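# Assemble two printed parts to match the reference model

## Task

Join the two printed parts so the assembly looks like the completed example on the stand; that example is only a reference and should not be used. The robot must not topple or be left leaning, and nothing may be knocked over or pushed out of the work area.

## Robot and tools

ROBOT. A wheeled base (drives forward/back and turns in place, no sideways motion) carries a lifting column with a head and two six-joint arms, each with a parallel gripper. Shoulder height S = 0.90 m + column_m. Folded, the robot is 0.73 m long, 0.62 m wide, and its front sits 0.40 m ahead of the column.

FRAMES. Base frame: origin on the floor under the column between the drive wheels, x forward, y left, z up, metres. left_hand and right_hand are reported in it as the point where the fingers meet (tips 8 mm beyond); the hand's z axis points along the fingers, its y axis along the opening. Odometry frame is the base frame as it was at scene start; base_odometry counts only wheel turns, heading in rad, positive left.

TOOL move. One action per call. Arguments:
- base: an object with exactly one key. translate_m is a relative drive in metres, positive forward, -3 to 3. rotate_rad is a relative turn in radians, positive counter-clockwise seen from above, -3.2 to 3.2. Both are offsets from where the base last reported itself.
- joints: one object for the whole robot, keyed by joint name, each value an absolute target. column_m 0 to 0.8 m (lifts shoulders and head). head_tilt_rad -0.61 to 1.308 (0 level, positive looks down). For each arm (left_ and right_ prefixes): joint1_rad -2.879 to 2.879, joint2_rad 0 to 3.141, joint3_rad 0 to 3.019, joint4_rad -1.692 to 1.57, joint5_rad -1.57 to 1.57 (hand sideways, positive to robot's right), joint6_rad -2.094 to 2.094 (hand roll), gripper_m 0 to 0.093 m fingertip gap, 0 closed.
- speeds: caps for this action only, translate_m 0.05-0.8 m/s, rotate_rad 0.1-1 rad/s.
- min_time_s: 0.1-8 s, the shortest duration for each arm and gripper motion in the action.
- cameras: list from cam_head_left, cam_head_right, cam_left_wrist, cam_right_wrist, nav_camera, or all; [] for none.
- blocking: true/omitted waits until everything rests; false returns in about 0.5 s while motion continues.
A call with no action just reports state and pictures. Unknown keys make a call invalid; out-of-range values get it refused.

Other tools: wait(seconds 0-10, cameras) lets time pass and returns early once motions finish; stop(cameras) brakes all your running motions; zoom_image(camera, region [x0,y0,x1,y1] pixels, at most 504x504) enlarges part of a camera's latest image; read_manual(section) gives only licence texts; finished_scene(scene 1) ends the scene irreversibly, and the result must hold without the robot.

ARM GEOMETRY (approximate). With left_joint1_rad -1.57 or right_joint1_rad 1.57 and joints 5, 6 at 0, the arm lies in a vertical plane pointing ahead, 0.23 m to its side. Let a = j2 - 0.35, b = 1.05 + j2 - j3, c = b - j4. Hand is about 0.12 + 0.39 sin a + 0.38 cos b + 0.25 cos c ahead and S + 0.39 cos a - 0.38 sin b - 0.25 sin c high. Example: j2, j3, j4 = 0.92, 0.78, 0.14 gives 0.60 m ahead, 0.25 m below S. Real hands can sag up to 7 cm (14 cm loaded); trust the reported hand positions.

RESULT LINES. joint_status and base_status: done, moving, off_target, stopped, contact_stop, time_out, not_followed, limit_stop_at_motor_heat. The move line gives done or the worst status. "joint command not followed" means a self-collision check held an arm; back each moved joint off by 0.05 rad or more. on_its_own lists things you did not command ("held at" is a target). A gripper reading 0.003 m or more above its target means it holds something; shut on nothing it reads 0-0.003. turned_by_wheels vs turned_by_imu disagreeing by over about 4% and 0.05 rad means slip or collision. base_tilt in degrees; motor_effort in percent; MOTOR HOT and OVER-TEMPERATURE FAULT warn of heat; the column reports contact_stop when a hand touches down, after which it will not descend until raised 0.2 m. Any uncommanded stop or refusal cancels the later move, wait and finished_scene calls in the same reply.

CAMERAS. Head cameras look ahead, tilted down by about head_tilt_rad. Wrist cameras sit 0.10 m behind the fingertips, looking along the fingers and tilted 0.62 rad toward the hand's +x; closed fingertips appear at image centre. nav_camera is at the base front, 0.23 m up.

PRACTICE. Approach contact in small steps (about 0.05 rad per call). Small target changes (under 0.03 rad, 0.08 for joints 2-3) may not move a joint. Raising a hand drifts it toward the column. To reach low, stretch the arm with fingers down 0.45-0.5 m ahead at column_m 0.3, then lower the column. Loads: up to about 2 kg within 0.55 m ahead; less farther out. To release, open well beyond the reading.

AVOID. Arms striking or squeezing each other (can end the scene), fast stretched-out swings (overshoot up to 30 degrees), both arms moving fast with loads (tipping), dropping parts or releasing them while moving, hard pushes into fixed objects, long pushes that overheat motors (ease by resending current joint positions), base pushing hard for 3 s (wheels shut off), and anything leaving the work area. Drive back 0.05 m after a base contact_stop.

Each tool is called after "Request:" in YAML: its name, and indented under it one key for each argument.

## Session

Request:
move:

Scene clock: 0.00 s.
Joint torques (N m): no reading
Heat: left arm: hottest shoulder 40 °C; right arm: hottest elbow 40 °C.
base_odometry: x=+0.000 y=+0.000 heading=+0.000
turned_by_wheels: +0.000
turned_by_imu: +0.000
base_tilt: forward=-0.7 right=-0.4
base_status: not commanded
joint_positions: column_m=+0.554 head_tilt_rad=+0.876 left_joint1_rad=-1.580 left_joint2_rad=+0.880 left_joint3_rad=+0.409 left_joint4_rad=-0.948 left_joint5_rad=+0.003 left_joint6_rad=-0.100 left_gripper_m=+0.09396 right_joint1_rad=+1.563 right_joint2_rad=+0.864 right_joint3_rad=+0.411 right_joint4_rad=-0.927 right_joint5_rad=-0.017 right_joint6_rad=-0.013 right_gripper_m=+0.09396
joint_status: not commanded
wheel_motors_off: 0
motor_effort: left_wheel=+2 right_wheel=+2
left_hand: x=+0.1464 y=+0.2220 z=+1.2511 quat_wxyz=(+0.432, +0.042, -0.901, -0.018) (m; base frame)
right_hand: x=+0.1541 y=-0.2242 z=+1.2472 quat_wxyz=(+0.415, -0.001, -0.910, -0.008) (m; base frame)
pictures: cam_head_left, cam_head_right, cam_left_wrist, cam_right_wrist, nav_camera

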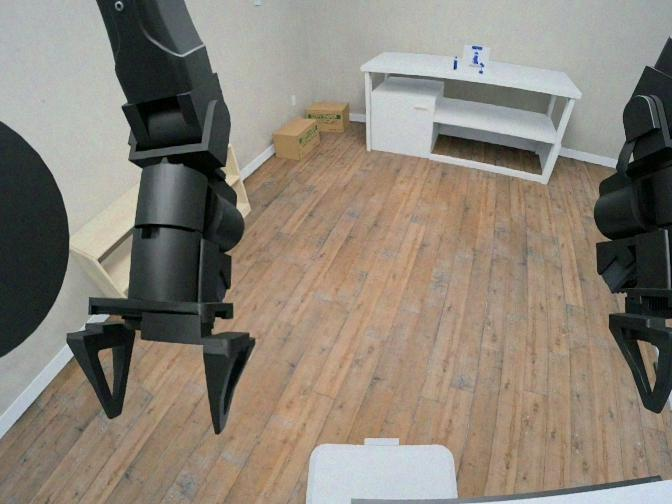

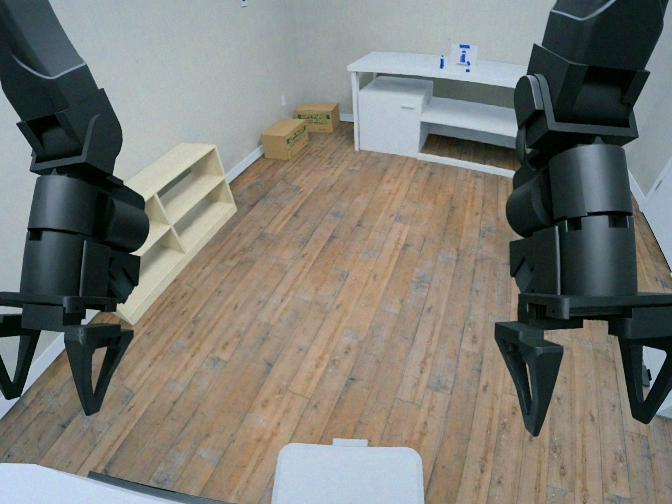

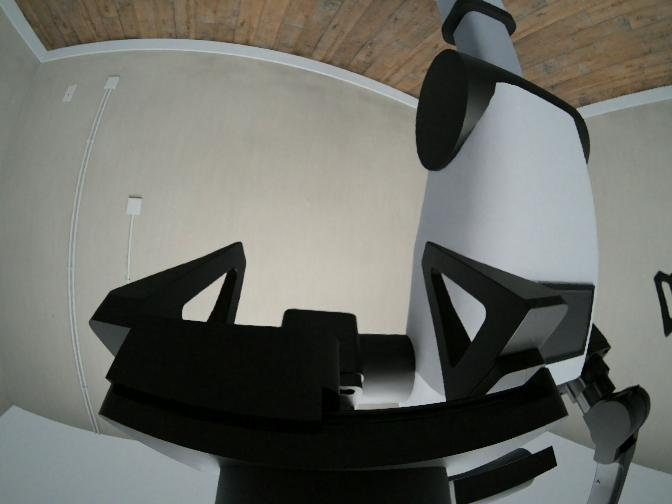

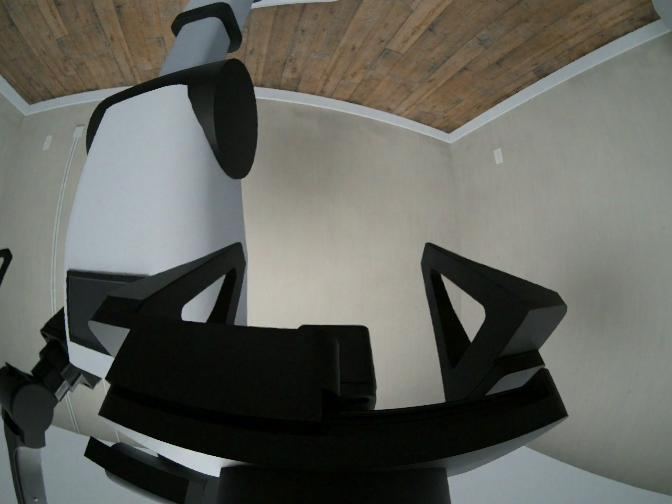

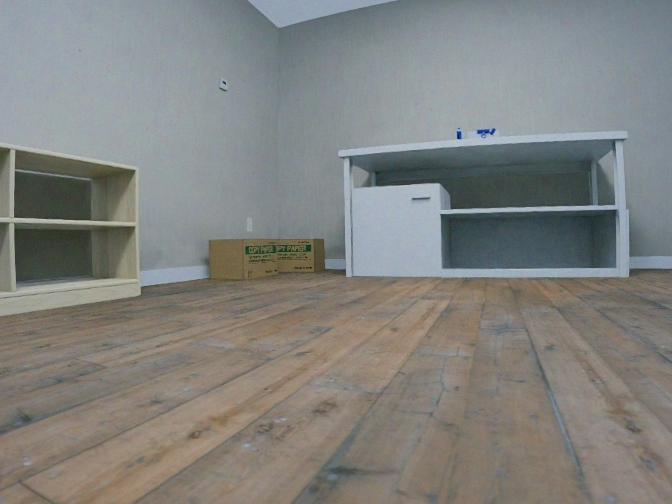

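Request:
zoom_image:
  camera: "cam_head_left"
  region: [430, 35, 510, 85]

Request:
zoom_image:
  camera: "nav_camera"
  region: [440, 115, 520, 155]

Scaled by 6.300 from the camera's 672x504 image, which has a finer 960x720 frame.

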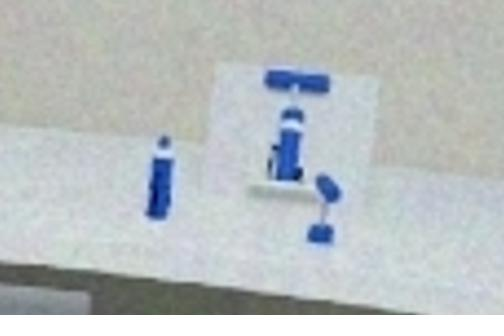

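Scaled by 6.300 from the camera's 672x504 image, which has a finer 960x720 frame.

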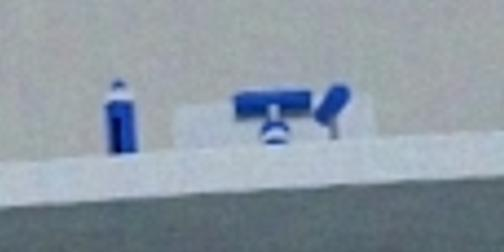

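Request:
move:
  base: {"rotate_rad":-0.357}

Request:
move:
  base: {"translate_m":2.2}

Request:
move:
  base: {"rotate_rad":0.357}
  cameras: ["all"]

Scene clock: 12.07 s.
Joint torques (N m): left_arm=[-0.03 -4.78 -1.03 -1.31 0.07 -0.04] | right_arm=[-0.62 -6.01 -0.95 -0.99 -0.07 -0.01]
Heat: left arm: hottest shoulder 40 °C; right arm: hottest elbow 40 °C.
move: done
base_odometry: x=+0.000 y=+0.000 heading=-0.356
turned_by_wheels: -0.356
turned_by_imu: -0.356
base_tilt: forward=-0.7 right=-0.4
base_status: done
joint_positions: column_m=+0.554 head_tilt_rad=+0.876 left_joint1_rad=-1.580 left_joint2_rad=+0.880 left_joint3_rad=+0.409 left_joint4_rad=-0.948 left_joint5_rad=+0.003 left_joint6_rad=-0.100 left_gripper_m=+0.09396 right_joint1_rad=+1.563 right_joint2_rad=+0.864 right_joint3_rad=+0.411 right_joint4_rad=-0.927 right_joint5_rad=-0.017 right_joint6_rad=-0.013 right_gripper_m=+0.09396
joint_status: not commanded
wheel_motors_off: 0
motor_effort: left_wheel=+2(28) right_wheel=-2(41)
left_hand: x=+0.1466 y=+0.2220 z=+1.2510 quat_wxyz=(+0.432, +0.042, -0.901, -0.018) (m; base frame)
right_hand: x=+0.1541 y=-0.2242 z=+1.2472 quat_wxyz=(+0.415, -0.001, -0.910, -0.008) (m; base frame)
pictures: none

Scene clock: 16.80 s.
Joint torques (N m): left_arm=[0.03 -4.78 -0.99 -1.29 0.07 -0.03] | right_arm=[-0.79 -5.01 -0.95 -0.91 -0.06 -0.02]
Heat: left arm: hottest shoulder 40 °C; right arm: hottest elbow 40 °C.
move: done
base_odometry: x=+2.062 y=-0.768 heading=-0.357
turned_by_wheels: +0.000
turned_by_imu: +0.000
base_tilt: forward=-0.7 right=-0.4
base_status: done
joint_positions: column_m=+0.554 head_tilt_rad=+0.876 left_joint1_rad=-1.580 left_joint2_rad=+0.880 left_joint3_rad=+0.410 left_joint4_rad=-0.948 left_joint5_rad=+0.003 left_joint6_rad=-0.100 left_gripper_m=+0.09396 right_joint1_rad=+1.563 right_joint2_rad=+0.864 right_joint3_rad=+0.413 right_joint4_rad=-0.927 right_joint5_rad=-0.017 right_joint6_rad=-0.013 right_gripper_m=+0.09396
joint_status: not commanded
wheel_motors_off: 0
motor_effort: left_wheel=+0(42) right_wheel=+0(42)
left_hand: x=+0.1468 y=+0.2220 z=+1.2509 quat_wxyz=(+0.432, +0.042, -0.901, -0.018) (m; base frame)
right_hand: x=+0.1549 y=-0.2242 z=+1.2469 quat_wxyz=(+0.414, -0.001, -0.910, -0.008) (m; base frame)
pictures: none

Scene clock: 18.30 s.
Joint torques (N m): left_arm=[0.15 -4.78 -0.98 -1.31 0.1 -0.04] | right_arm=[-0.21 -5.54 -0.92 -1.02 -0.04 -0.04]
Heat: left arm: hottest shoulder 40 °C; right arm: hottest elbow 40 °C.
move: done
base_odometry: x=+2.062 y=-0.768 heading=+0.000
turned_by_wheels: +0.356
turned_by_imu: +0.358
base_tilt: forward=-0.7 right=-0.4
base_status: done
joint_positions: column_m=+0.554 head_tilt_rad=+0.876 left_joint1_rad=-1.580 left_joint2_rad=+0.880 left_joint3_rad=+0.410 left_joint4_rad=-0.948 left_joint5_rad=+0.003 left_joint6_rad=-0.100 left_gripper_m=+0.09396 right_joint1_rad=+1.563 right_joint2_rad=+0.864 right_joint3_rad=+0.413 right_joint4_rad=-0.927 right_joint5_rad=-0.017 right_joint6_rad=-0.013 right_gripper_m=+0.09396
joint_status: not commanded
wheel_motors_off: 0
motor_effort: left_wheel=-3(38) right_wheel=+0(33)
left_hand: x=+0.1468 y=+0.2221 z=+1.2509 quat_wxyz=(+0.432, +0.042, -0.901, -0.018) (m; base frame)
right_hand: x=+0.1549 y=-0.2242 z=+1.2469 quat_wxyz=(+0.414, -0.001, -0.910, -0.008) (m; base frame)
pictures: cam_head_left, cam_head_right, cam_left_wrist, cam_right_wrist, nav_camera
camera_calibration:
cam_left_wrist: T_world_to_cam=[[0.0564716, -0.995833, -0.0716071, 0.301816], [-0.0550266, -0.0747169, 0.995685, -1.21706], [-0.996887, -0.0522877, -0.0590166, 0.355218], [0, 0, 0, 1]] pos_world=[0.270097, 0.228196, 1.25439]
cam_right_wrist: T_world_to_cam=[[-0.0110445, -0.999583, -0.0266642, -0.189348], [-0.0859326, -0.0256184, 0.995972, -1.23047], [-0.99624, 0.0132914, -0.0856139, 0.394366], [0, 0, 0, 1]] pos_world=[0.285054, -0.226033, 1.25423]

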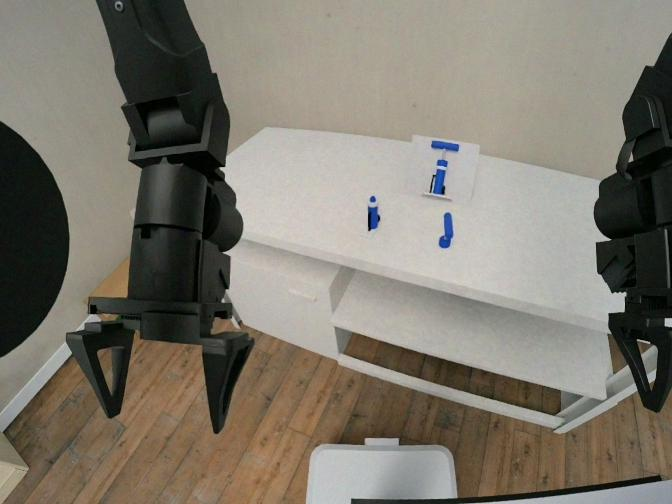

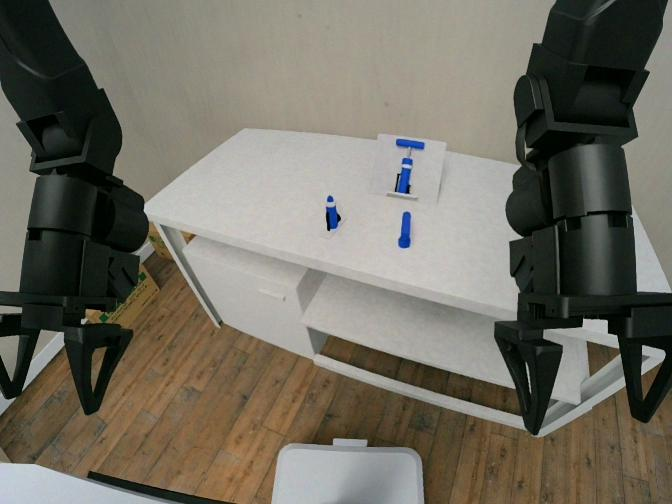

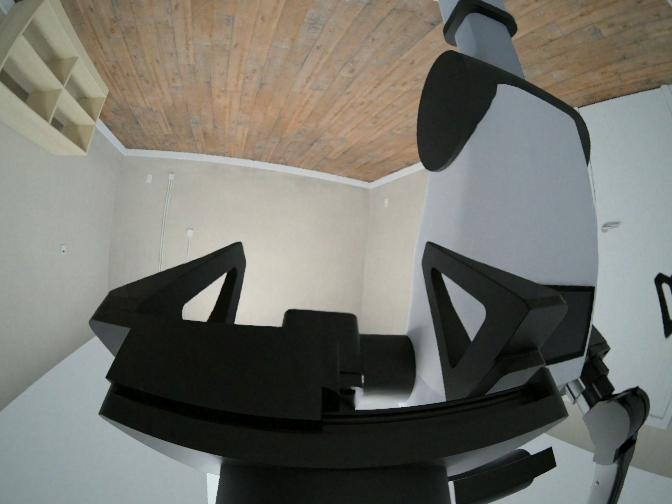

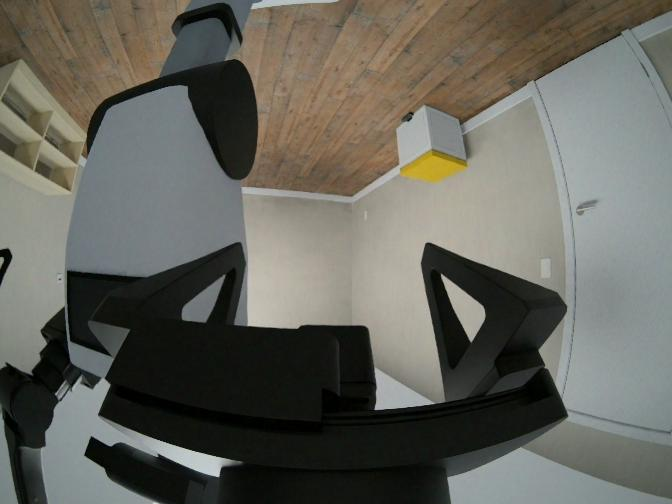

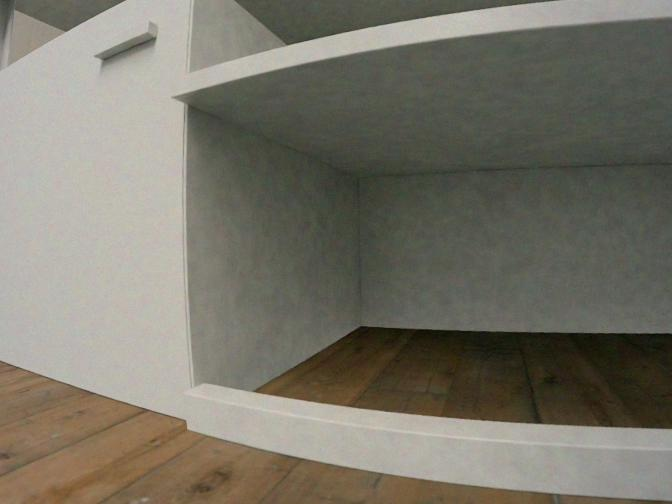

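Request:
zoom_image:
  camera: "cam_head_left"
  region: [340, 120, 500, 260]

Request:
zoom_image:
  camera: "cam_head_right"
  region: [310, 120, 470, 260]

Scaled by 3.150 from the camera's 672x504 image, which has a finer 960x720 frame.

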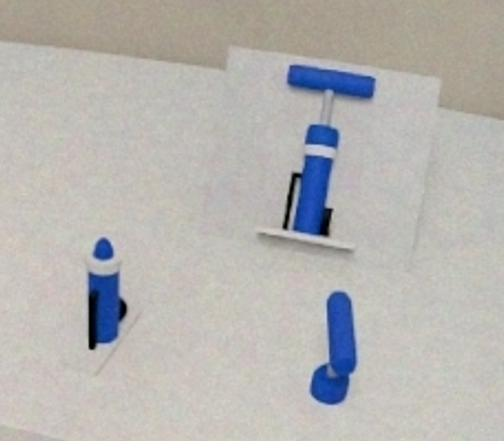

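Scaled by 3.150 from the camera's 672x504 image, which has a finer 960x720 frame.

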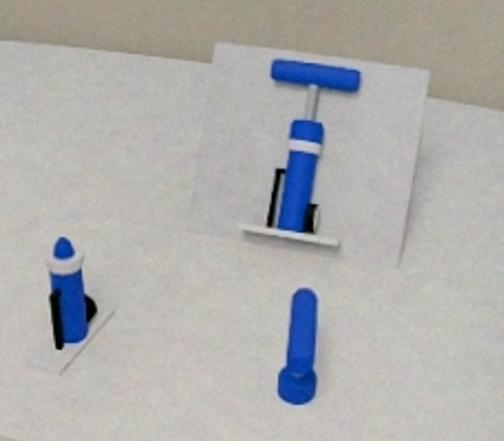

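Request:
move:
  base: {"rotate_rad":0.1}
  joints: {"right_joint1_rad":1.57,"right_joint2_rad":1.203,"right_joint3_rad":1.513,"right_joint4_rad":-0.83,"right_joint5_rad":0,"right_joint6_rad":0}
  min_time_s: 3
  cameras: ["all"]

Scene clock: 65.83 s.
Joint torques (N m): left_arm=[-0.09 -4.84 -0.99 -1.35 0.07 -0.03] | right_arm=[-0.38 -15.15 8.47 0.9 0.11 0.08]
Heat: left arm: hottest shoulder 41 °C; right arm: hottest elbow 40 °C.
move: done
base_odometry: x=+2.062 y=-0.768 heading=+0.099
turned_by_wheels: +0.099
turned_by_imu: +0.102
base_tilt: forward=-0.6 right=-0.4
base_status: done
joint_positions: column_m=+0.554 head_tilt_rad=+0.876 left_joint1_rad=-1.580 left_joint2_rad=+0.880 left_joint3_rad=+0.410 left_joint4_rad=-0.948 left_joint5_rad=+0.003 left_joint6_rad=-0.100 left_gripper_m=+0.09396 right_joint1_rad=+1.563 right_joint2_rad=+1.191 right_joint3_rad=+1.473 right_joint4_rad=-0.840 right_joint5_rad=-0.003 right_joint6_rad=-0.009 right_gripper_m=+0.09396
joint_status: all done
wheel_motors_off: 0
motor_effort: left_wheel=-2(27) right_wheel=+4(25)
left_hand: x=+0.1468 y=+0.2220 z=+1.2509 quat_wxyz=(+0.432, +0.042, -0.901, -0.018) (m; base frame)
right_hand: x=+0.6786 y=-0.2290 z=+1.1993 quat_wxyz=(+0.017, +0.003, -1.000, +0.002) (m; base frame)
pictures: cam_head_left, cam_head_right, cam_left_wrist, cam_right_wrist, nav_camera
camera_calibration:
cam_left_wrist: T_world_to_cam=[[0.0567588, -0.995833, -0.0713851, 0.301459], [-0.0550156, -0.0745113, 0.995701, -1.21713], [-0.996871, -0.0525875, -0.0590155, 0.355281], [0, 0, 0, 1]] pos_world=[0.270098, 0.228196, 1.25439]
cam_right_wrist: T_world_to_cam=[[0.012347, -0.999899, -0.00703205, -0.229109], [-0.78683, -0.0140552, 0.617009, -0.205402], [-0.617046, -0.00208517, -0.786924, 1.49232], [0, 0, 0, 1]] pos_world=[0.762043, -0.228862, 1.29947]

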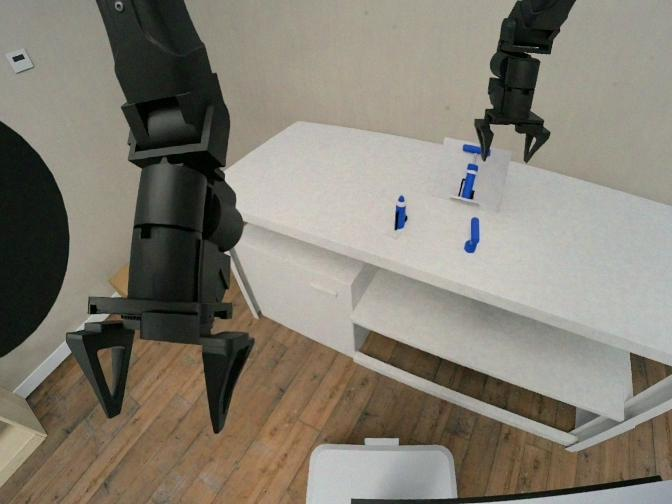

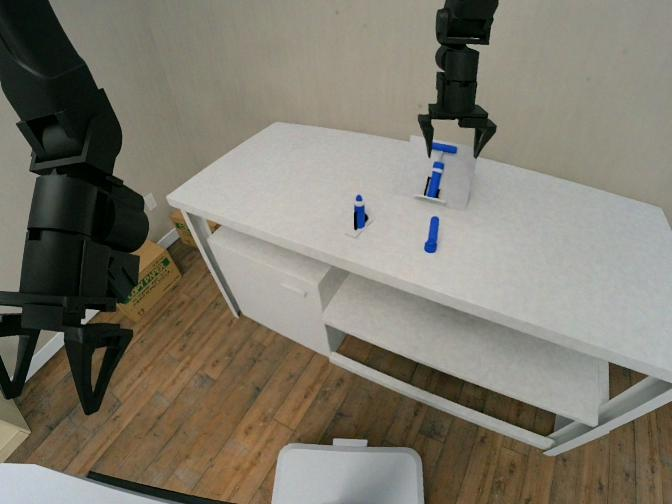

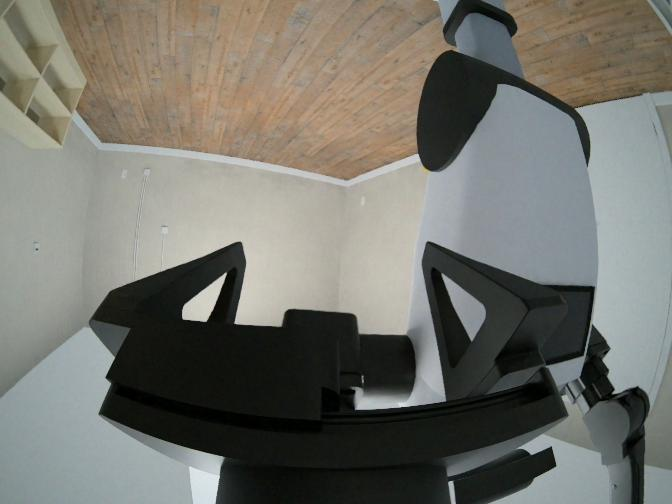

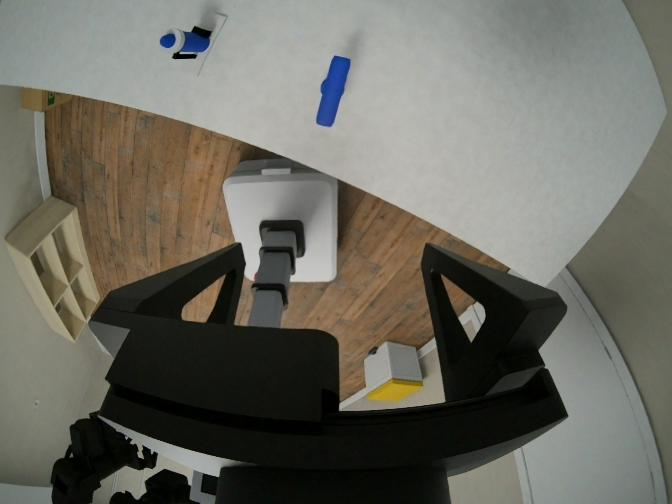

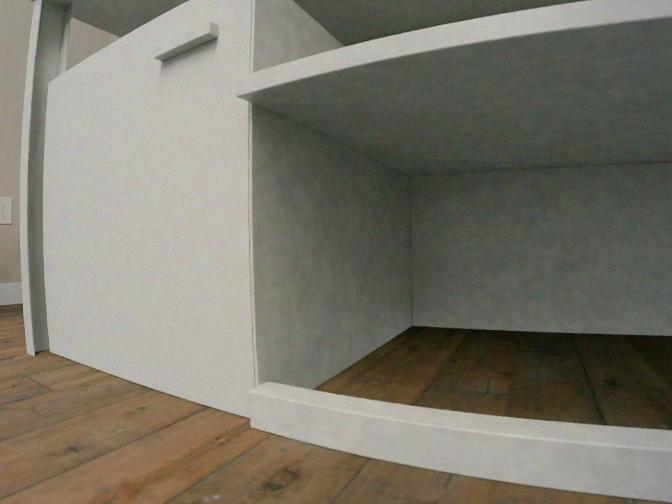

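Request:
zoom_image:
  camera: "cam_right_wrist"
  region: [140, 0, 380, 160]

Request:
zoom_image:
  camera: "cam_head_right"
  region: [330, 130, 490, 260]

Request:
zoom_image:
  camera: "cam_head_left"
  region: [370, 130, 530, 260]

Scaled by 2.100 from the camera's 672x504 image, which has a finer 960x720 frame.

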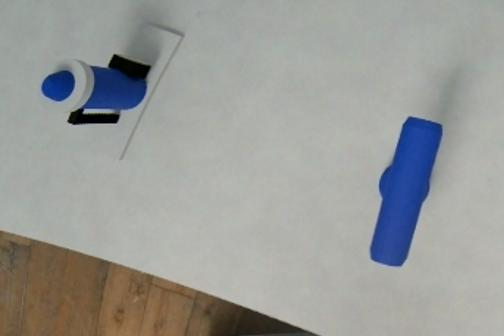

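Scaled by 3.150 from the camera's 672x504 image, which has a finer 960x720 frame.

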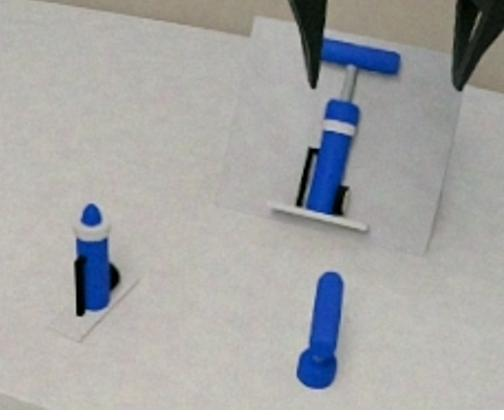

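Scaled by 3.150 from the camera's 672x504 image, which has a finer 960x720 frame.

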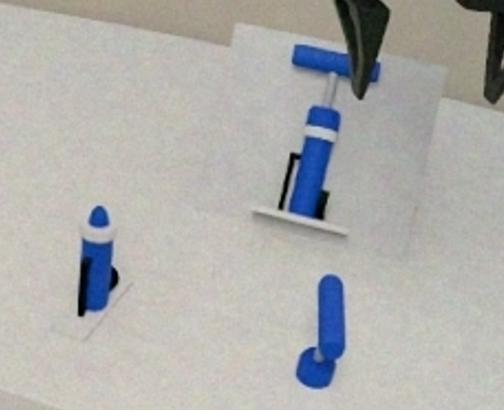

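Request:
move:
  base: {"translate_m":0.06}
  joints: {"right_joint6_rad":0.21,"column_m":0.414}
  cameras: ["cam_right_wrist","cam_head_right","cam_head_left"]

Request:
zoom_image:
  camera: "cam_head_right"
  region: [300, 60, 460, 220]

Scene clock: 98.17 s.
Joint torques (N m): left_arm=[-0.09 -4.6 -1.01 -1.32 0.08 -0.04] | right_arm=[-0.73 -16.09 7.88 0.83 0.14 0.07]
Heat: left arm: hottest shoulder 41 °C; right arm: hottest elbow 46 °C.
move: done
base_odometry: x=+2.122 y=-0.762 heading=+0.100
turned_by_wheels: +0.001
turned_by_imu: +0.003
base_tilt: forward=-0.7 right=-0.3
base_status: done
joint_positions: column_m=+0.414 head_tilt_rad=+0.876 left_joint1_rad=-1.580 left_joint2_rad=+0.880 left_joint3_rad=+0.410 left_joint4_rad=-0.948 left_joint5_rad=+0.003 left_joint6_rad=-0.100 left_gripper_m=+0.09396 right_joint1_rad=+1.563 right_joint2_rad=+1.197 right_joint3_rad=+1.479 right_joint4_rad=-0.837 right_joint5_rad=-0.003 right_joint6_rad=+0.202 right_gripper_m=+0.09396
joint_status: all done
wheel_motors_off: 0
motor_effort: left_wheel=+1(34) right_wheel=+1(50)
left_hand: x=+0.1468 y=+0.2220 z=+1.1110 quat_wxyz=(+0.432, +0.042, -0.901, -0.018) (m; base frame)
right_hand: x=+0.6808 y=-0.2291 z=+1.0576 quat_wxyz=(+0.016, -0.103, -0.995, +0.004) (m; base frame)
pictures: cam_head_left, cam_head_right, cam_right_wrist
camera_calibration:
cam_head_left: T_world_to_cam=[[0.0610455, -0.995042, -0.0785108, 0.165581], [-0.708505, 0.0122068, -0.7056, 1.01035], [0.703061, 0.098699, -0.704247, 0.88504], [0, 0, 0, 1]] pos_world=[0.0834945, 0.0650745, 1.34919]
cam_head_right: T_world_to_cam=[[0.0593208, -0.995259, -0.0770777, 0.0438089], [-0.708279, 0.0124465, -0.705822, 1.01086], [0.703435, 0.0964625, -0.704183, 0.884838], [0, 0, 0, 1]] pos_world=[0.0909474, -0.0543341, 1.33995]
cam_right_wrist: T_world_to_cam=[[-0.197568, -0.980289, 0.0000044103, -0.0902797], [-0.774159, 0.156027, 0.613461, -0.0822087], [-0.60137, 0.121197, -0.789725, 1.40271], [0, 0, 0, 1]] pos_world=[0.76207, -0.245678, 1.15819]

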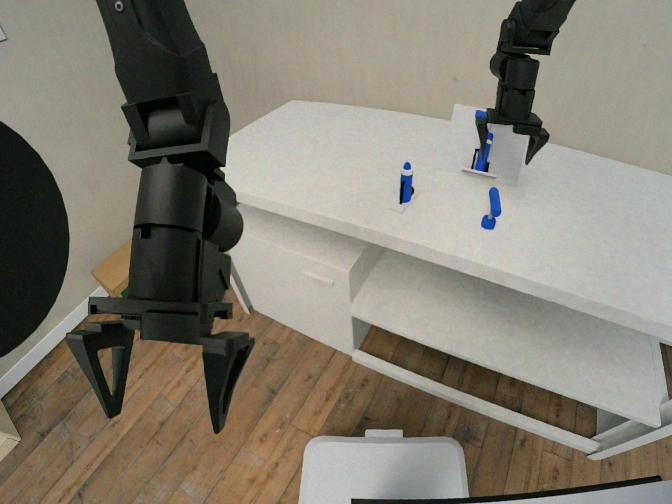

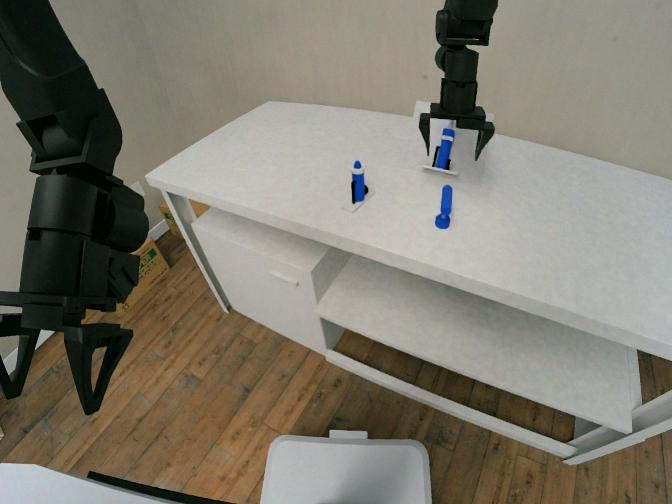

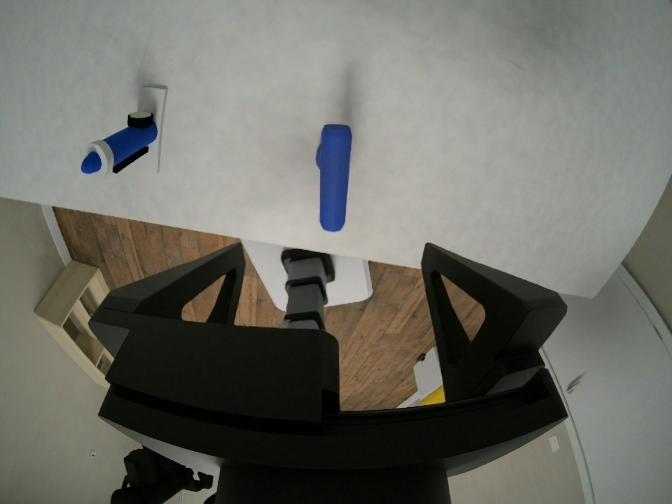

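Scaled by 3.150 from the camera's 672x504 image, which has a finer 960x720 frame.

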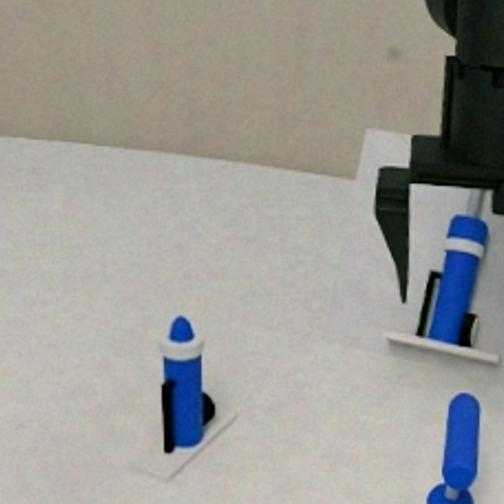

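Request:
move:
  joints: {"column_m":0.301,"right_joint6_rad":0.23}
  cameras: ["cam_right_wrist","cam_head_right","cam_head_left"]

Request:
zoom_image:
  camera: "cam_head_right"
  region: [320, 90, 500, 220]

Request:
zoom_image:
  camera: "cam_head_left"
  region: [380, 90, 560, 220]

Scene clock: 117.00 s.
Joint torques (N m): left_arm=[0.03 -4.84 -1.01 -1.35 0.08 -0.03] | right_arm=[-0.62 -15.79 7.97 0.68 0.13 0.11]
Heat: left arm: hottest shoulder 41 °C; right arm: hottest elbow 47 °C.
move: done
base_odometry: x=+2.122 y=-0.762 heading=+0.100
turned_by_wheels: +0.000
turned_by_imu: +0.002
base_tilt: forward=-0.7 right=-0.4
base_status: not commanded
joint_positions: column_m=+0.301 head_tilt_rad=+0.876 left_joint1_rad=-1.580 left_joint2_rad=+0.880 left_joint3_rad=+0.410 left_joint4_rad=-0.948 left_joint5_rad=+0.003 left_joint6_rad=-0.100 left_gripper_m=+0.09396 right_joint1_rad=+1.563 right_joint2_rad=+1.197 right_joint3_rad=+1.479 right_joint4_rad=-0.837 right_joint5_rad=-0.003 right_joint6_rad=+0.222 right_gripper_m=+0.09396
joint_status: all done
wheel_motors_off: 0
motor_effort: left_wheel=+1(3) right_wheel=+1(2)
left_hand: x=+0.1468 y=+0.2220 z=+0.9980 quat_wxyz=(+0.432, +0.042, -0.901, -0.018) (m; base frame)
right_hand: x=+0.6807 y=-0.2291 z=+0.9444 quat_wxyz=(+0.016, -0.113, -0.994, +0.004) (m; base frame)
pictures: cam_head_left, cam_head_right, cam_right_wrist
camera_calibration:
cam_head_left: T_world_to_cam=[[0.0610455, -0.995042, -0.0785108, 0.156709], [-0.708505, 0.0122068, -0.7056, 0.930619], [0.703061, 0.098699, -0.704247, 0.80546], [0, 0, 0, 1]] pos_world=[0.0834945, 0.0650745, 1.23619]
cam_head_right: T_world_to_cam=[[0.0593208, -0.995259, -0.0770777, 0.0350992], [-0.708279, 0.0124465, -0.705822, 0.931104], [0.703435, 0.0964625, -0.704183, 0.805265], [0, 0, 0, 1]] pos_world=[0.0909474, -0.0543341, 1.22695]
cam_right_wrist: T_world_to_cam=[[-0.216926, -0.976188, 0.0005851, -0.0767464], [-0.77074, 0.17164, 0.613596, -0.0117393], [-0.599085, 0.132654, -0.78962, 1.31423], [0, 0, 0, 1]] pos_world=[0.76164, -0.247242, 1.04499]

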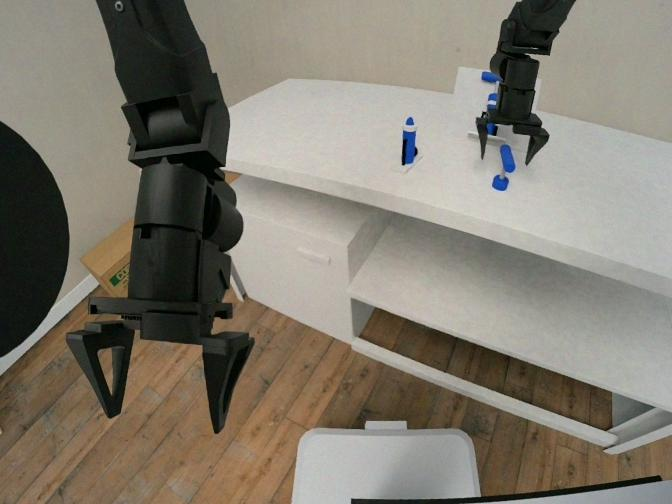

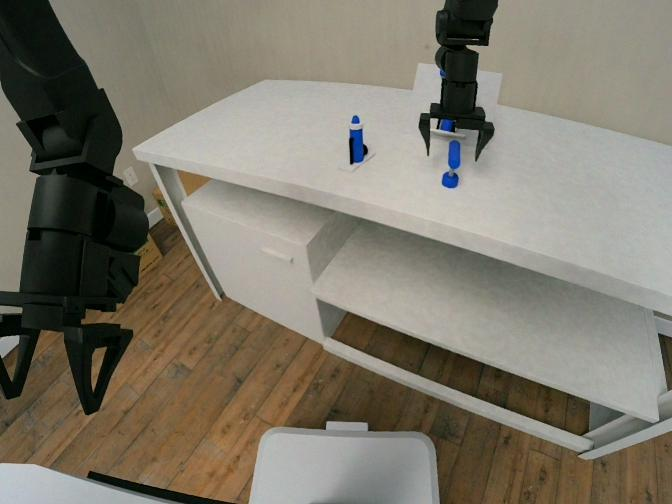

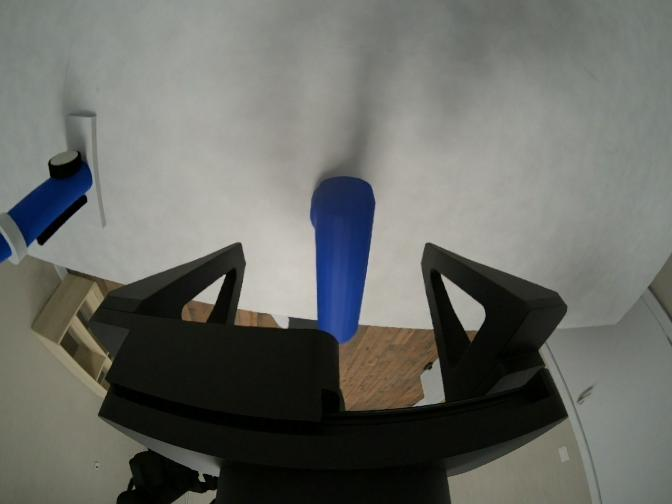

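Scaled by 2.800 from the camera's 672x504 image, which has a finer 960x720 frame.

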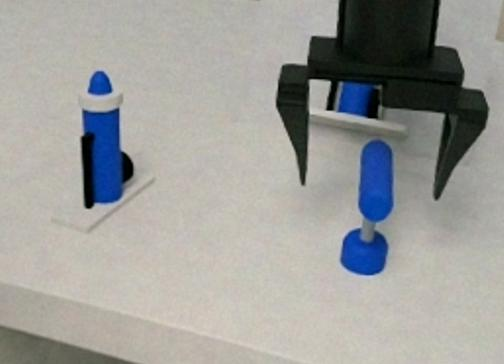

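Scaled by 2.800 from the camera's 672x504 image, which has a finer 960x720 frame.

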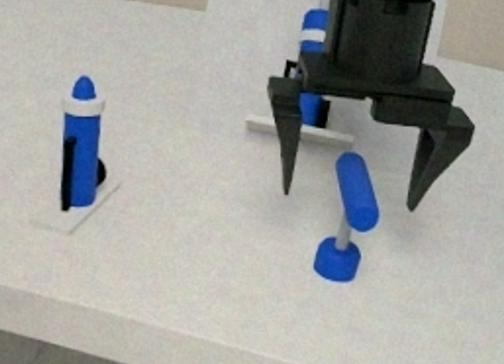

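Request:
move:
  joints: {"right_gripper_m":0.015}
  min_time_s: 3
  cameras: ["cam_right_wrist","cam_head_right","cam_head_left"]

Request:
zoom_image:
  camera: "cam_head_right"
  region: [320, 90, 500, 220]

Scene clock: 127.90 s.
Joint torques (N m): left_arm=[0.09 -4.72 -1.01 -1.36 0.08 -0.03] | right_arm=[-0.73 -15.44 7.9 0.91 0.11 0.07]
Heat: left arm: hottest shoulder 41 °C; right arm: hottest elbow 48 °C.
move: off_target
base_odometry: x=+2.122 y=-0.762 heading=+0.100
turned_by_wheels: +0.000
turned_by_imu: +0.002
base_tilt: forward=-0.7 right=-0.4
base_status: not commanded
joint_positions: column_m=+0.301 head_tilt_rad=+0.876 left_joint1_rad=-1.580 left_joint2_rad=+0.880 left_joint3_rad=+0.410 left_joint4_rad=-0.948 left_joint5_rad=+0.003 left_joint6_rad=-0.100 left_gripper_m=+0.09396 right_joint1_rad=+1.563 right_joint2_rad=+1.197 right_joint3_rad=+1.479 right_joint4_rad=-0.837 right_joint5_rad=-0.002 right_joint6_rad=+0.222 right_gripper_m=+0.02222
joint_status: right_gripper_m off_target (ended at +0.02224, target +0.01500)
wheel_motors_off: 0
motor_effort: left_wheel=+1(3) right_wheel=+0(2)
left_hand: x=+0.1468 y=+0.2220 z=+0.9980 quat_wxyz=(+0.432, +0.042, -0.901, -0.018) (m; base frame)
right_hand: x=+0.6807 y=-0.2291 z=+0.9444 quat_wxyz=(+0.016, -0.113, -0.994, +0.004) (m; base frame)
pictures: cam_head_left, cam_head_right, cam_right_wrist
camera_calibration:
cam_head_left: T_world_to_cam=[[0.0610455, -0.995042, -0.0785108, 0.156709], [-0.708505, 0.0122068, -0.7056, 0.930619], [0.703061, 0.098699, -0.704247, 0.80546], [0, 0, 0, 1]] pos_world=[0.0834945, 0.0650745, 1.23619]
cam_head_right: T_world_to_cam=[[0.0593208, -0.995259, -0.0770777, 0.0350992], [-0.708279, 0.0124465, -0.705822, 0.931104], [0.703435, 0.0964625, -0.704183, 0.805265], [0, 0, 0, 1]] pos_world=[0.0909474, -0.0543341, 1.22695]
cam_right_wrist: T_world_to_cam=[[-0.216981, -0.976175, 0.000995725, -0.0771294], [-0.770707, 0.171936, 0.613554, -0.0116479], [-0.599108, 0.132362, -0.789652, 1.31421], [0, 0, 0, 1]] pos_world=[0.76164, -0.247241, 1.04499]

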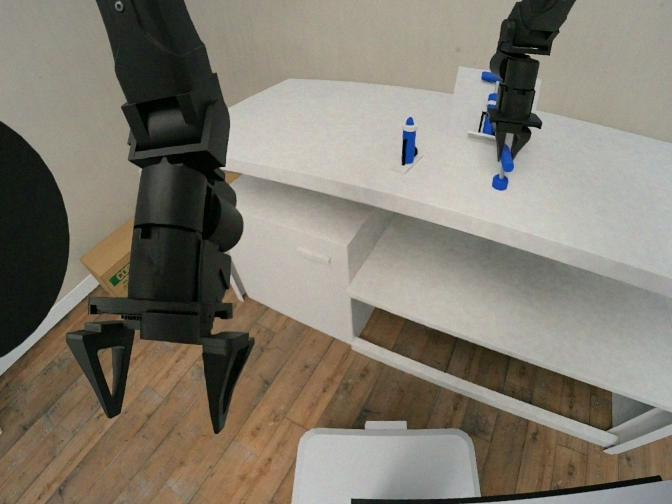

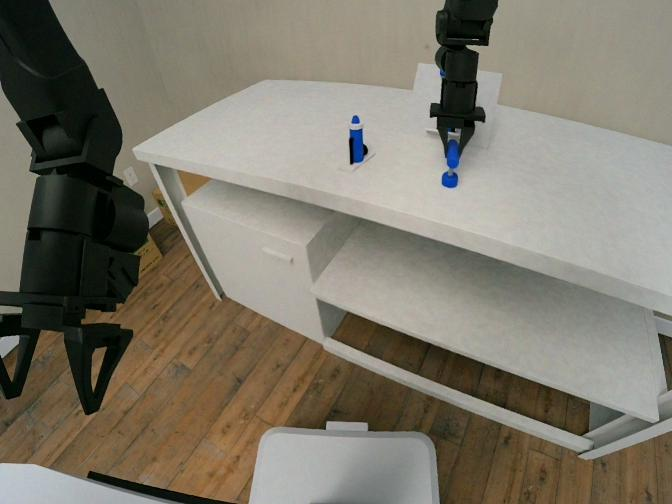

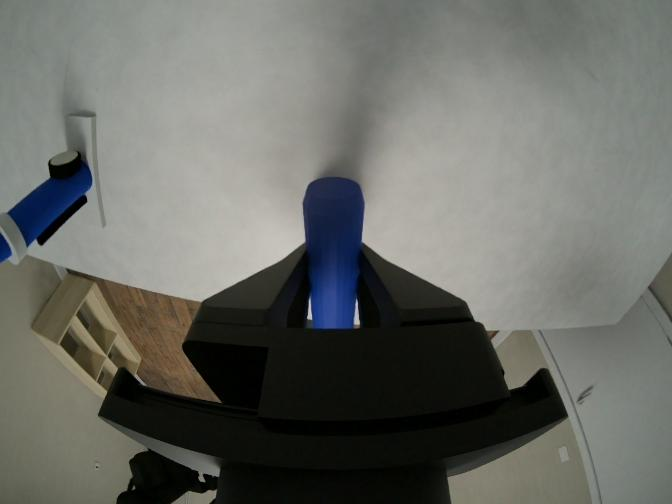

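Scaled by 2.800 from the camera's 672x504 image, which has a finer 960x720 frame.

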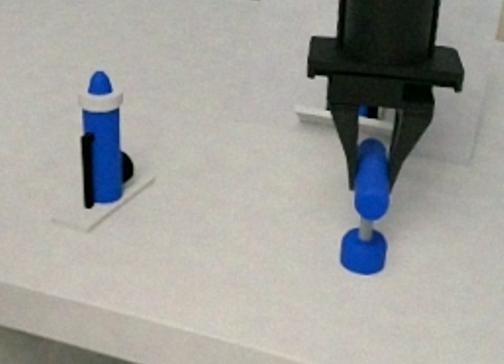

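Request:
move:
  joints: {"column_m":0.45}
  cameras: ["cam_right_wrist"]

Request:
move:
  base: {"rotate_rad":0.275}
  speeds: {"rotate_rad":0.3}
  joints: {"right_joint6_rad":0.84}
  min_time_s: 3
  cameras: ["cam_right_wrist","cam_head_right","cam_head_left"]

Request:
zoom_image:
  camera: "cam_head_right"
  region: [340, 60, 520, 240]

Request:
zoom_image:
  camera: "cam_head_left"
  region: [400, 60, 580, 240]

Scene clock: 149.30 s.
Joint torques (N m): left_arm=[-0.15 -4.84 -1.01 -1.32 0.08 -0.03] | right_arm=[-0.44 -15.91 7.88 1.03 0.04 0.06]
Heat: left arm: hottest shoulder 41 °C; right arm: hottest elbow 49 °C.
move: done
base_odometry: x=+2.122 y=-0.762 heading=+0.100
turned_by_wheels: +0.000
turned_by_imu: +0.002
base_tilt: forward=-0.7 right=-0.4
base_status: not commanded
joint_positions: column_m=+0.450 head_tilt_rad=+0.876 left_joint1_rad=-1.580 left_joint2_rad=+0.880 left_joint3_rad=+0.410 left_joint4_rad=-0.948 left_joint5_rad=+0.003 left_joint6_rad=-0.100 left_gripper_m=+0.09396 right_joint1_rad=+1.563 right_joint2_rad=+1.199 right_joint3_rad=+1.479 right_joint4_rad=-0.837 right_joint5_rad=-0.002 right_joint6_rad=+0.222 right_gripper_m=+0.02222
joint_status: all done
wheel_motors_off: 0
motor_effort: left_wheel=+2(3) right_wheel=+1(2)
left_hand: x=+0.1468 y=+0.2220 z=+1.1469 quat_wxyz=(+0.432, +0.042, -0.901, -0.018) (m; base frame)
right_hand: x=+0.6801 y=-0.2291 z=+1.0920 quat_wxyz=(+0.017, -0.113, -0.993, +0.004) (m; base frame)
pictures: cam_right_wrist
camera_calibration:
cam_right_wrist: T_world_to_cam=[[-0.21697, -0.976177, 0.0015075, -0.0779582], [-0.769283, 0.171935, 0.615339, -0.105518], [-0.600939, 0.132351, -0.788262, 1.43016], [0, 0, 0, 1]] pos_world=[0.761348, -0.247241, 1.19238]

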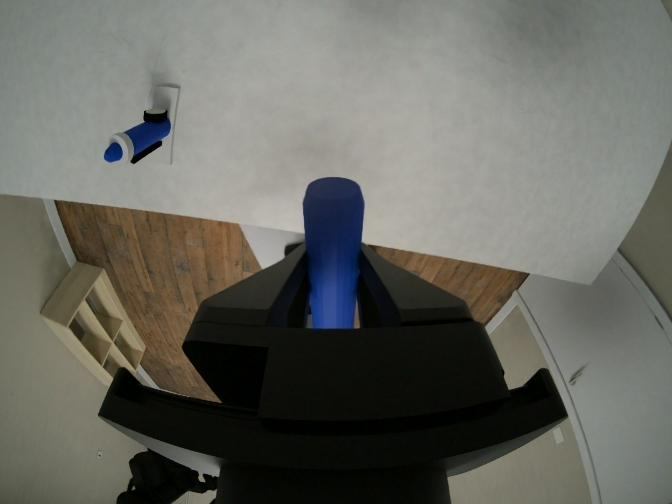

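Scene clock: 152.60 s.
Joint torques (N m): left_arm=[-0.03 -4.66 -0.99 -1.32 0.07 -0.04] | right_arm=[-0.62 -16.62 7.83 0.85 0 0.08]
Heat: left arm: hottest shoulder 41 °C; right arm: hottest elbow 49 °C.
move: done
base_odometry: x=+2.122 y=-0.762 heading=+0.374
turned_by_wheels: +0.274
turned_by_imu: +0.275
base_tilt: forward=-0.7 right=-0.4
base_status: done
joint_positions: column_m=+0.450 head_tilt_rad=+0.876 left_joint1_rad=-1.580 left_joint2_rad=+0.880 left_joint3_rad=+0.410 left_joint4_rad=-0.948 left_joint5_rad=+0.003 left_joint6_rad=-0.100 left_gripper_m=+0.09396 right_joint1_rad=+1.563 right_joint2_rad=+1.199 right_joint3_rad=+1.479 right_joint4_rad=-0.837 right_joint5_rad=+0.000 right_joint6_rad=+0.831 right_gripper_m=+0.02222
joint_status: all done
wheel_motors_off: 0
motor_effort: left_wheel=-2(42) right_wheel=+0(36)
left_hand: x=+0.1468 y=+0.2220 z=+1.1469 quat_wxyz=(+0.432, +0.042, -0.901, -0.018) (m; base frame)
right_hand: x=+0.6801 y=-0.2296 z=+1.0920 quat_wxyz=(+0.014, -0.405, -0.914, +0.010) (m; base frame)
pictures: cam_head_left, cam_head_right, cam_right_wrist
camera_calibration:
cam_head_left: T_world_to_cam=[[0.0610455, -0.995042, -0.0785108, 0.1684], [-0.708505, 0.0122068, -0.7056, 1.03568], [0.703061, 0.098699, -0.704247, 0.910322], [0, 0, 0, 1]] pos_world=[0.0834945, 0.0650745, 1.38509]
cam_head_right: T_world_to_cam=[[0.0593208, -0.995259, -0.0770777, 0.0465683], [-0.708279, 0.0124465, -0.705822, 1.03613], [0.703435, 0.0964625, -0.704183, 0.910048], [0, 0, 0, 1]] pos_world=[0.0909474, -0.0543341, 1.37575]
cam_right_wrist: T_world_to_cam=[[-0.735886, -0.676816, 0.0197954, 0.323206], [-0.530781, 0.594764, 0.60376, -0.157945], [-0.420408, 0.433792, -0.79692, 1.38607], [0, 0, 0, 1]] pos_world=[0.736724, -0.288574, 1.19355]

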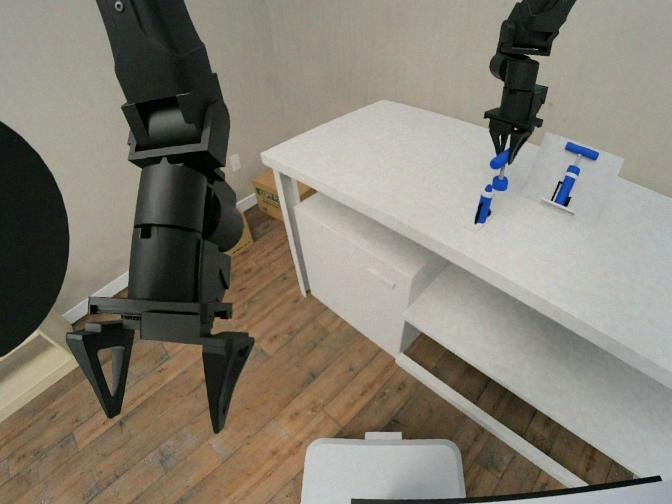

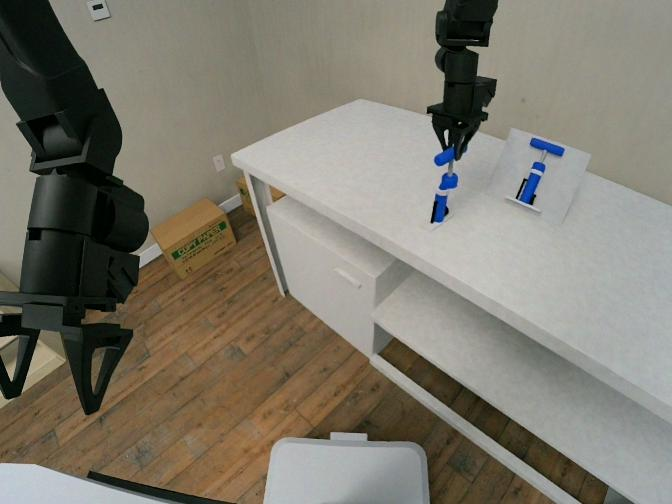

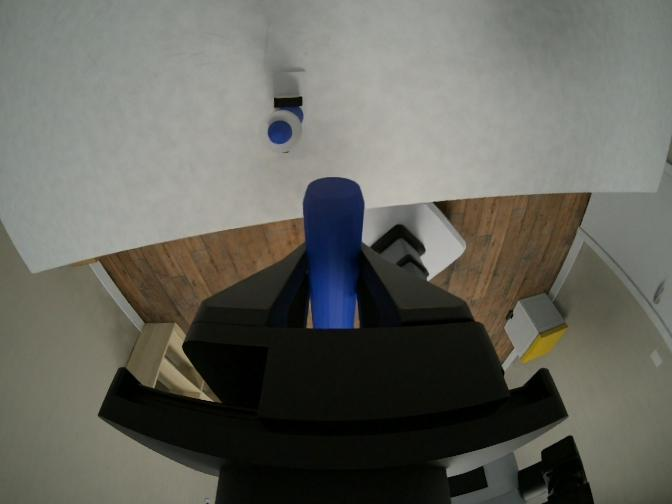

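Scaled by 2.800 from the camera's 672x504 image, which has a finer 960x720 frame.

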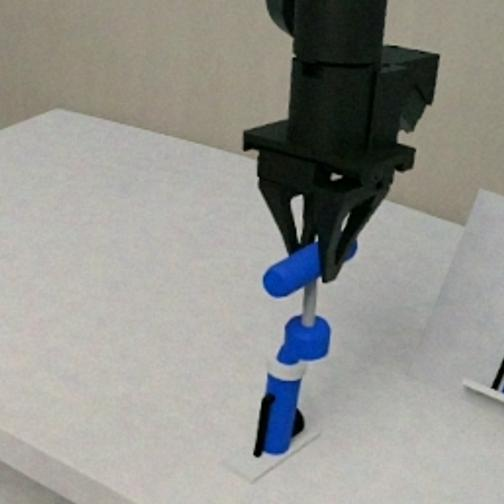

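Scaled by 2.800 from the camera's 672x504 image, which has a finer 960x720 frame.

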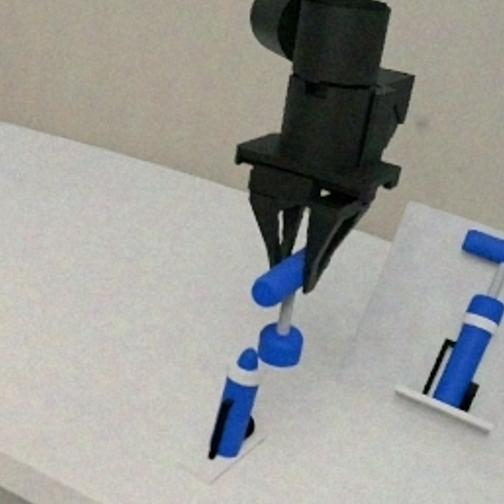

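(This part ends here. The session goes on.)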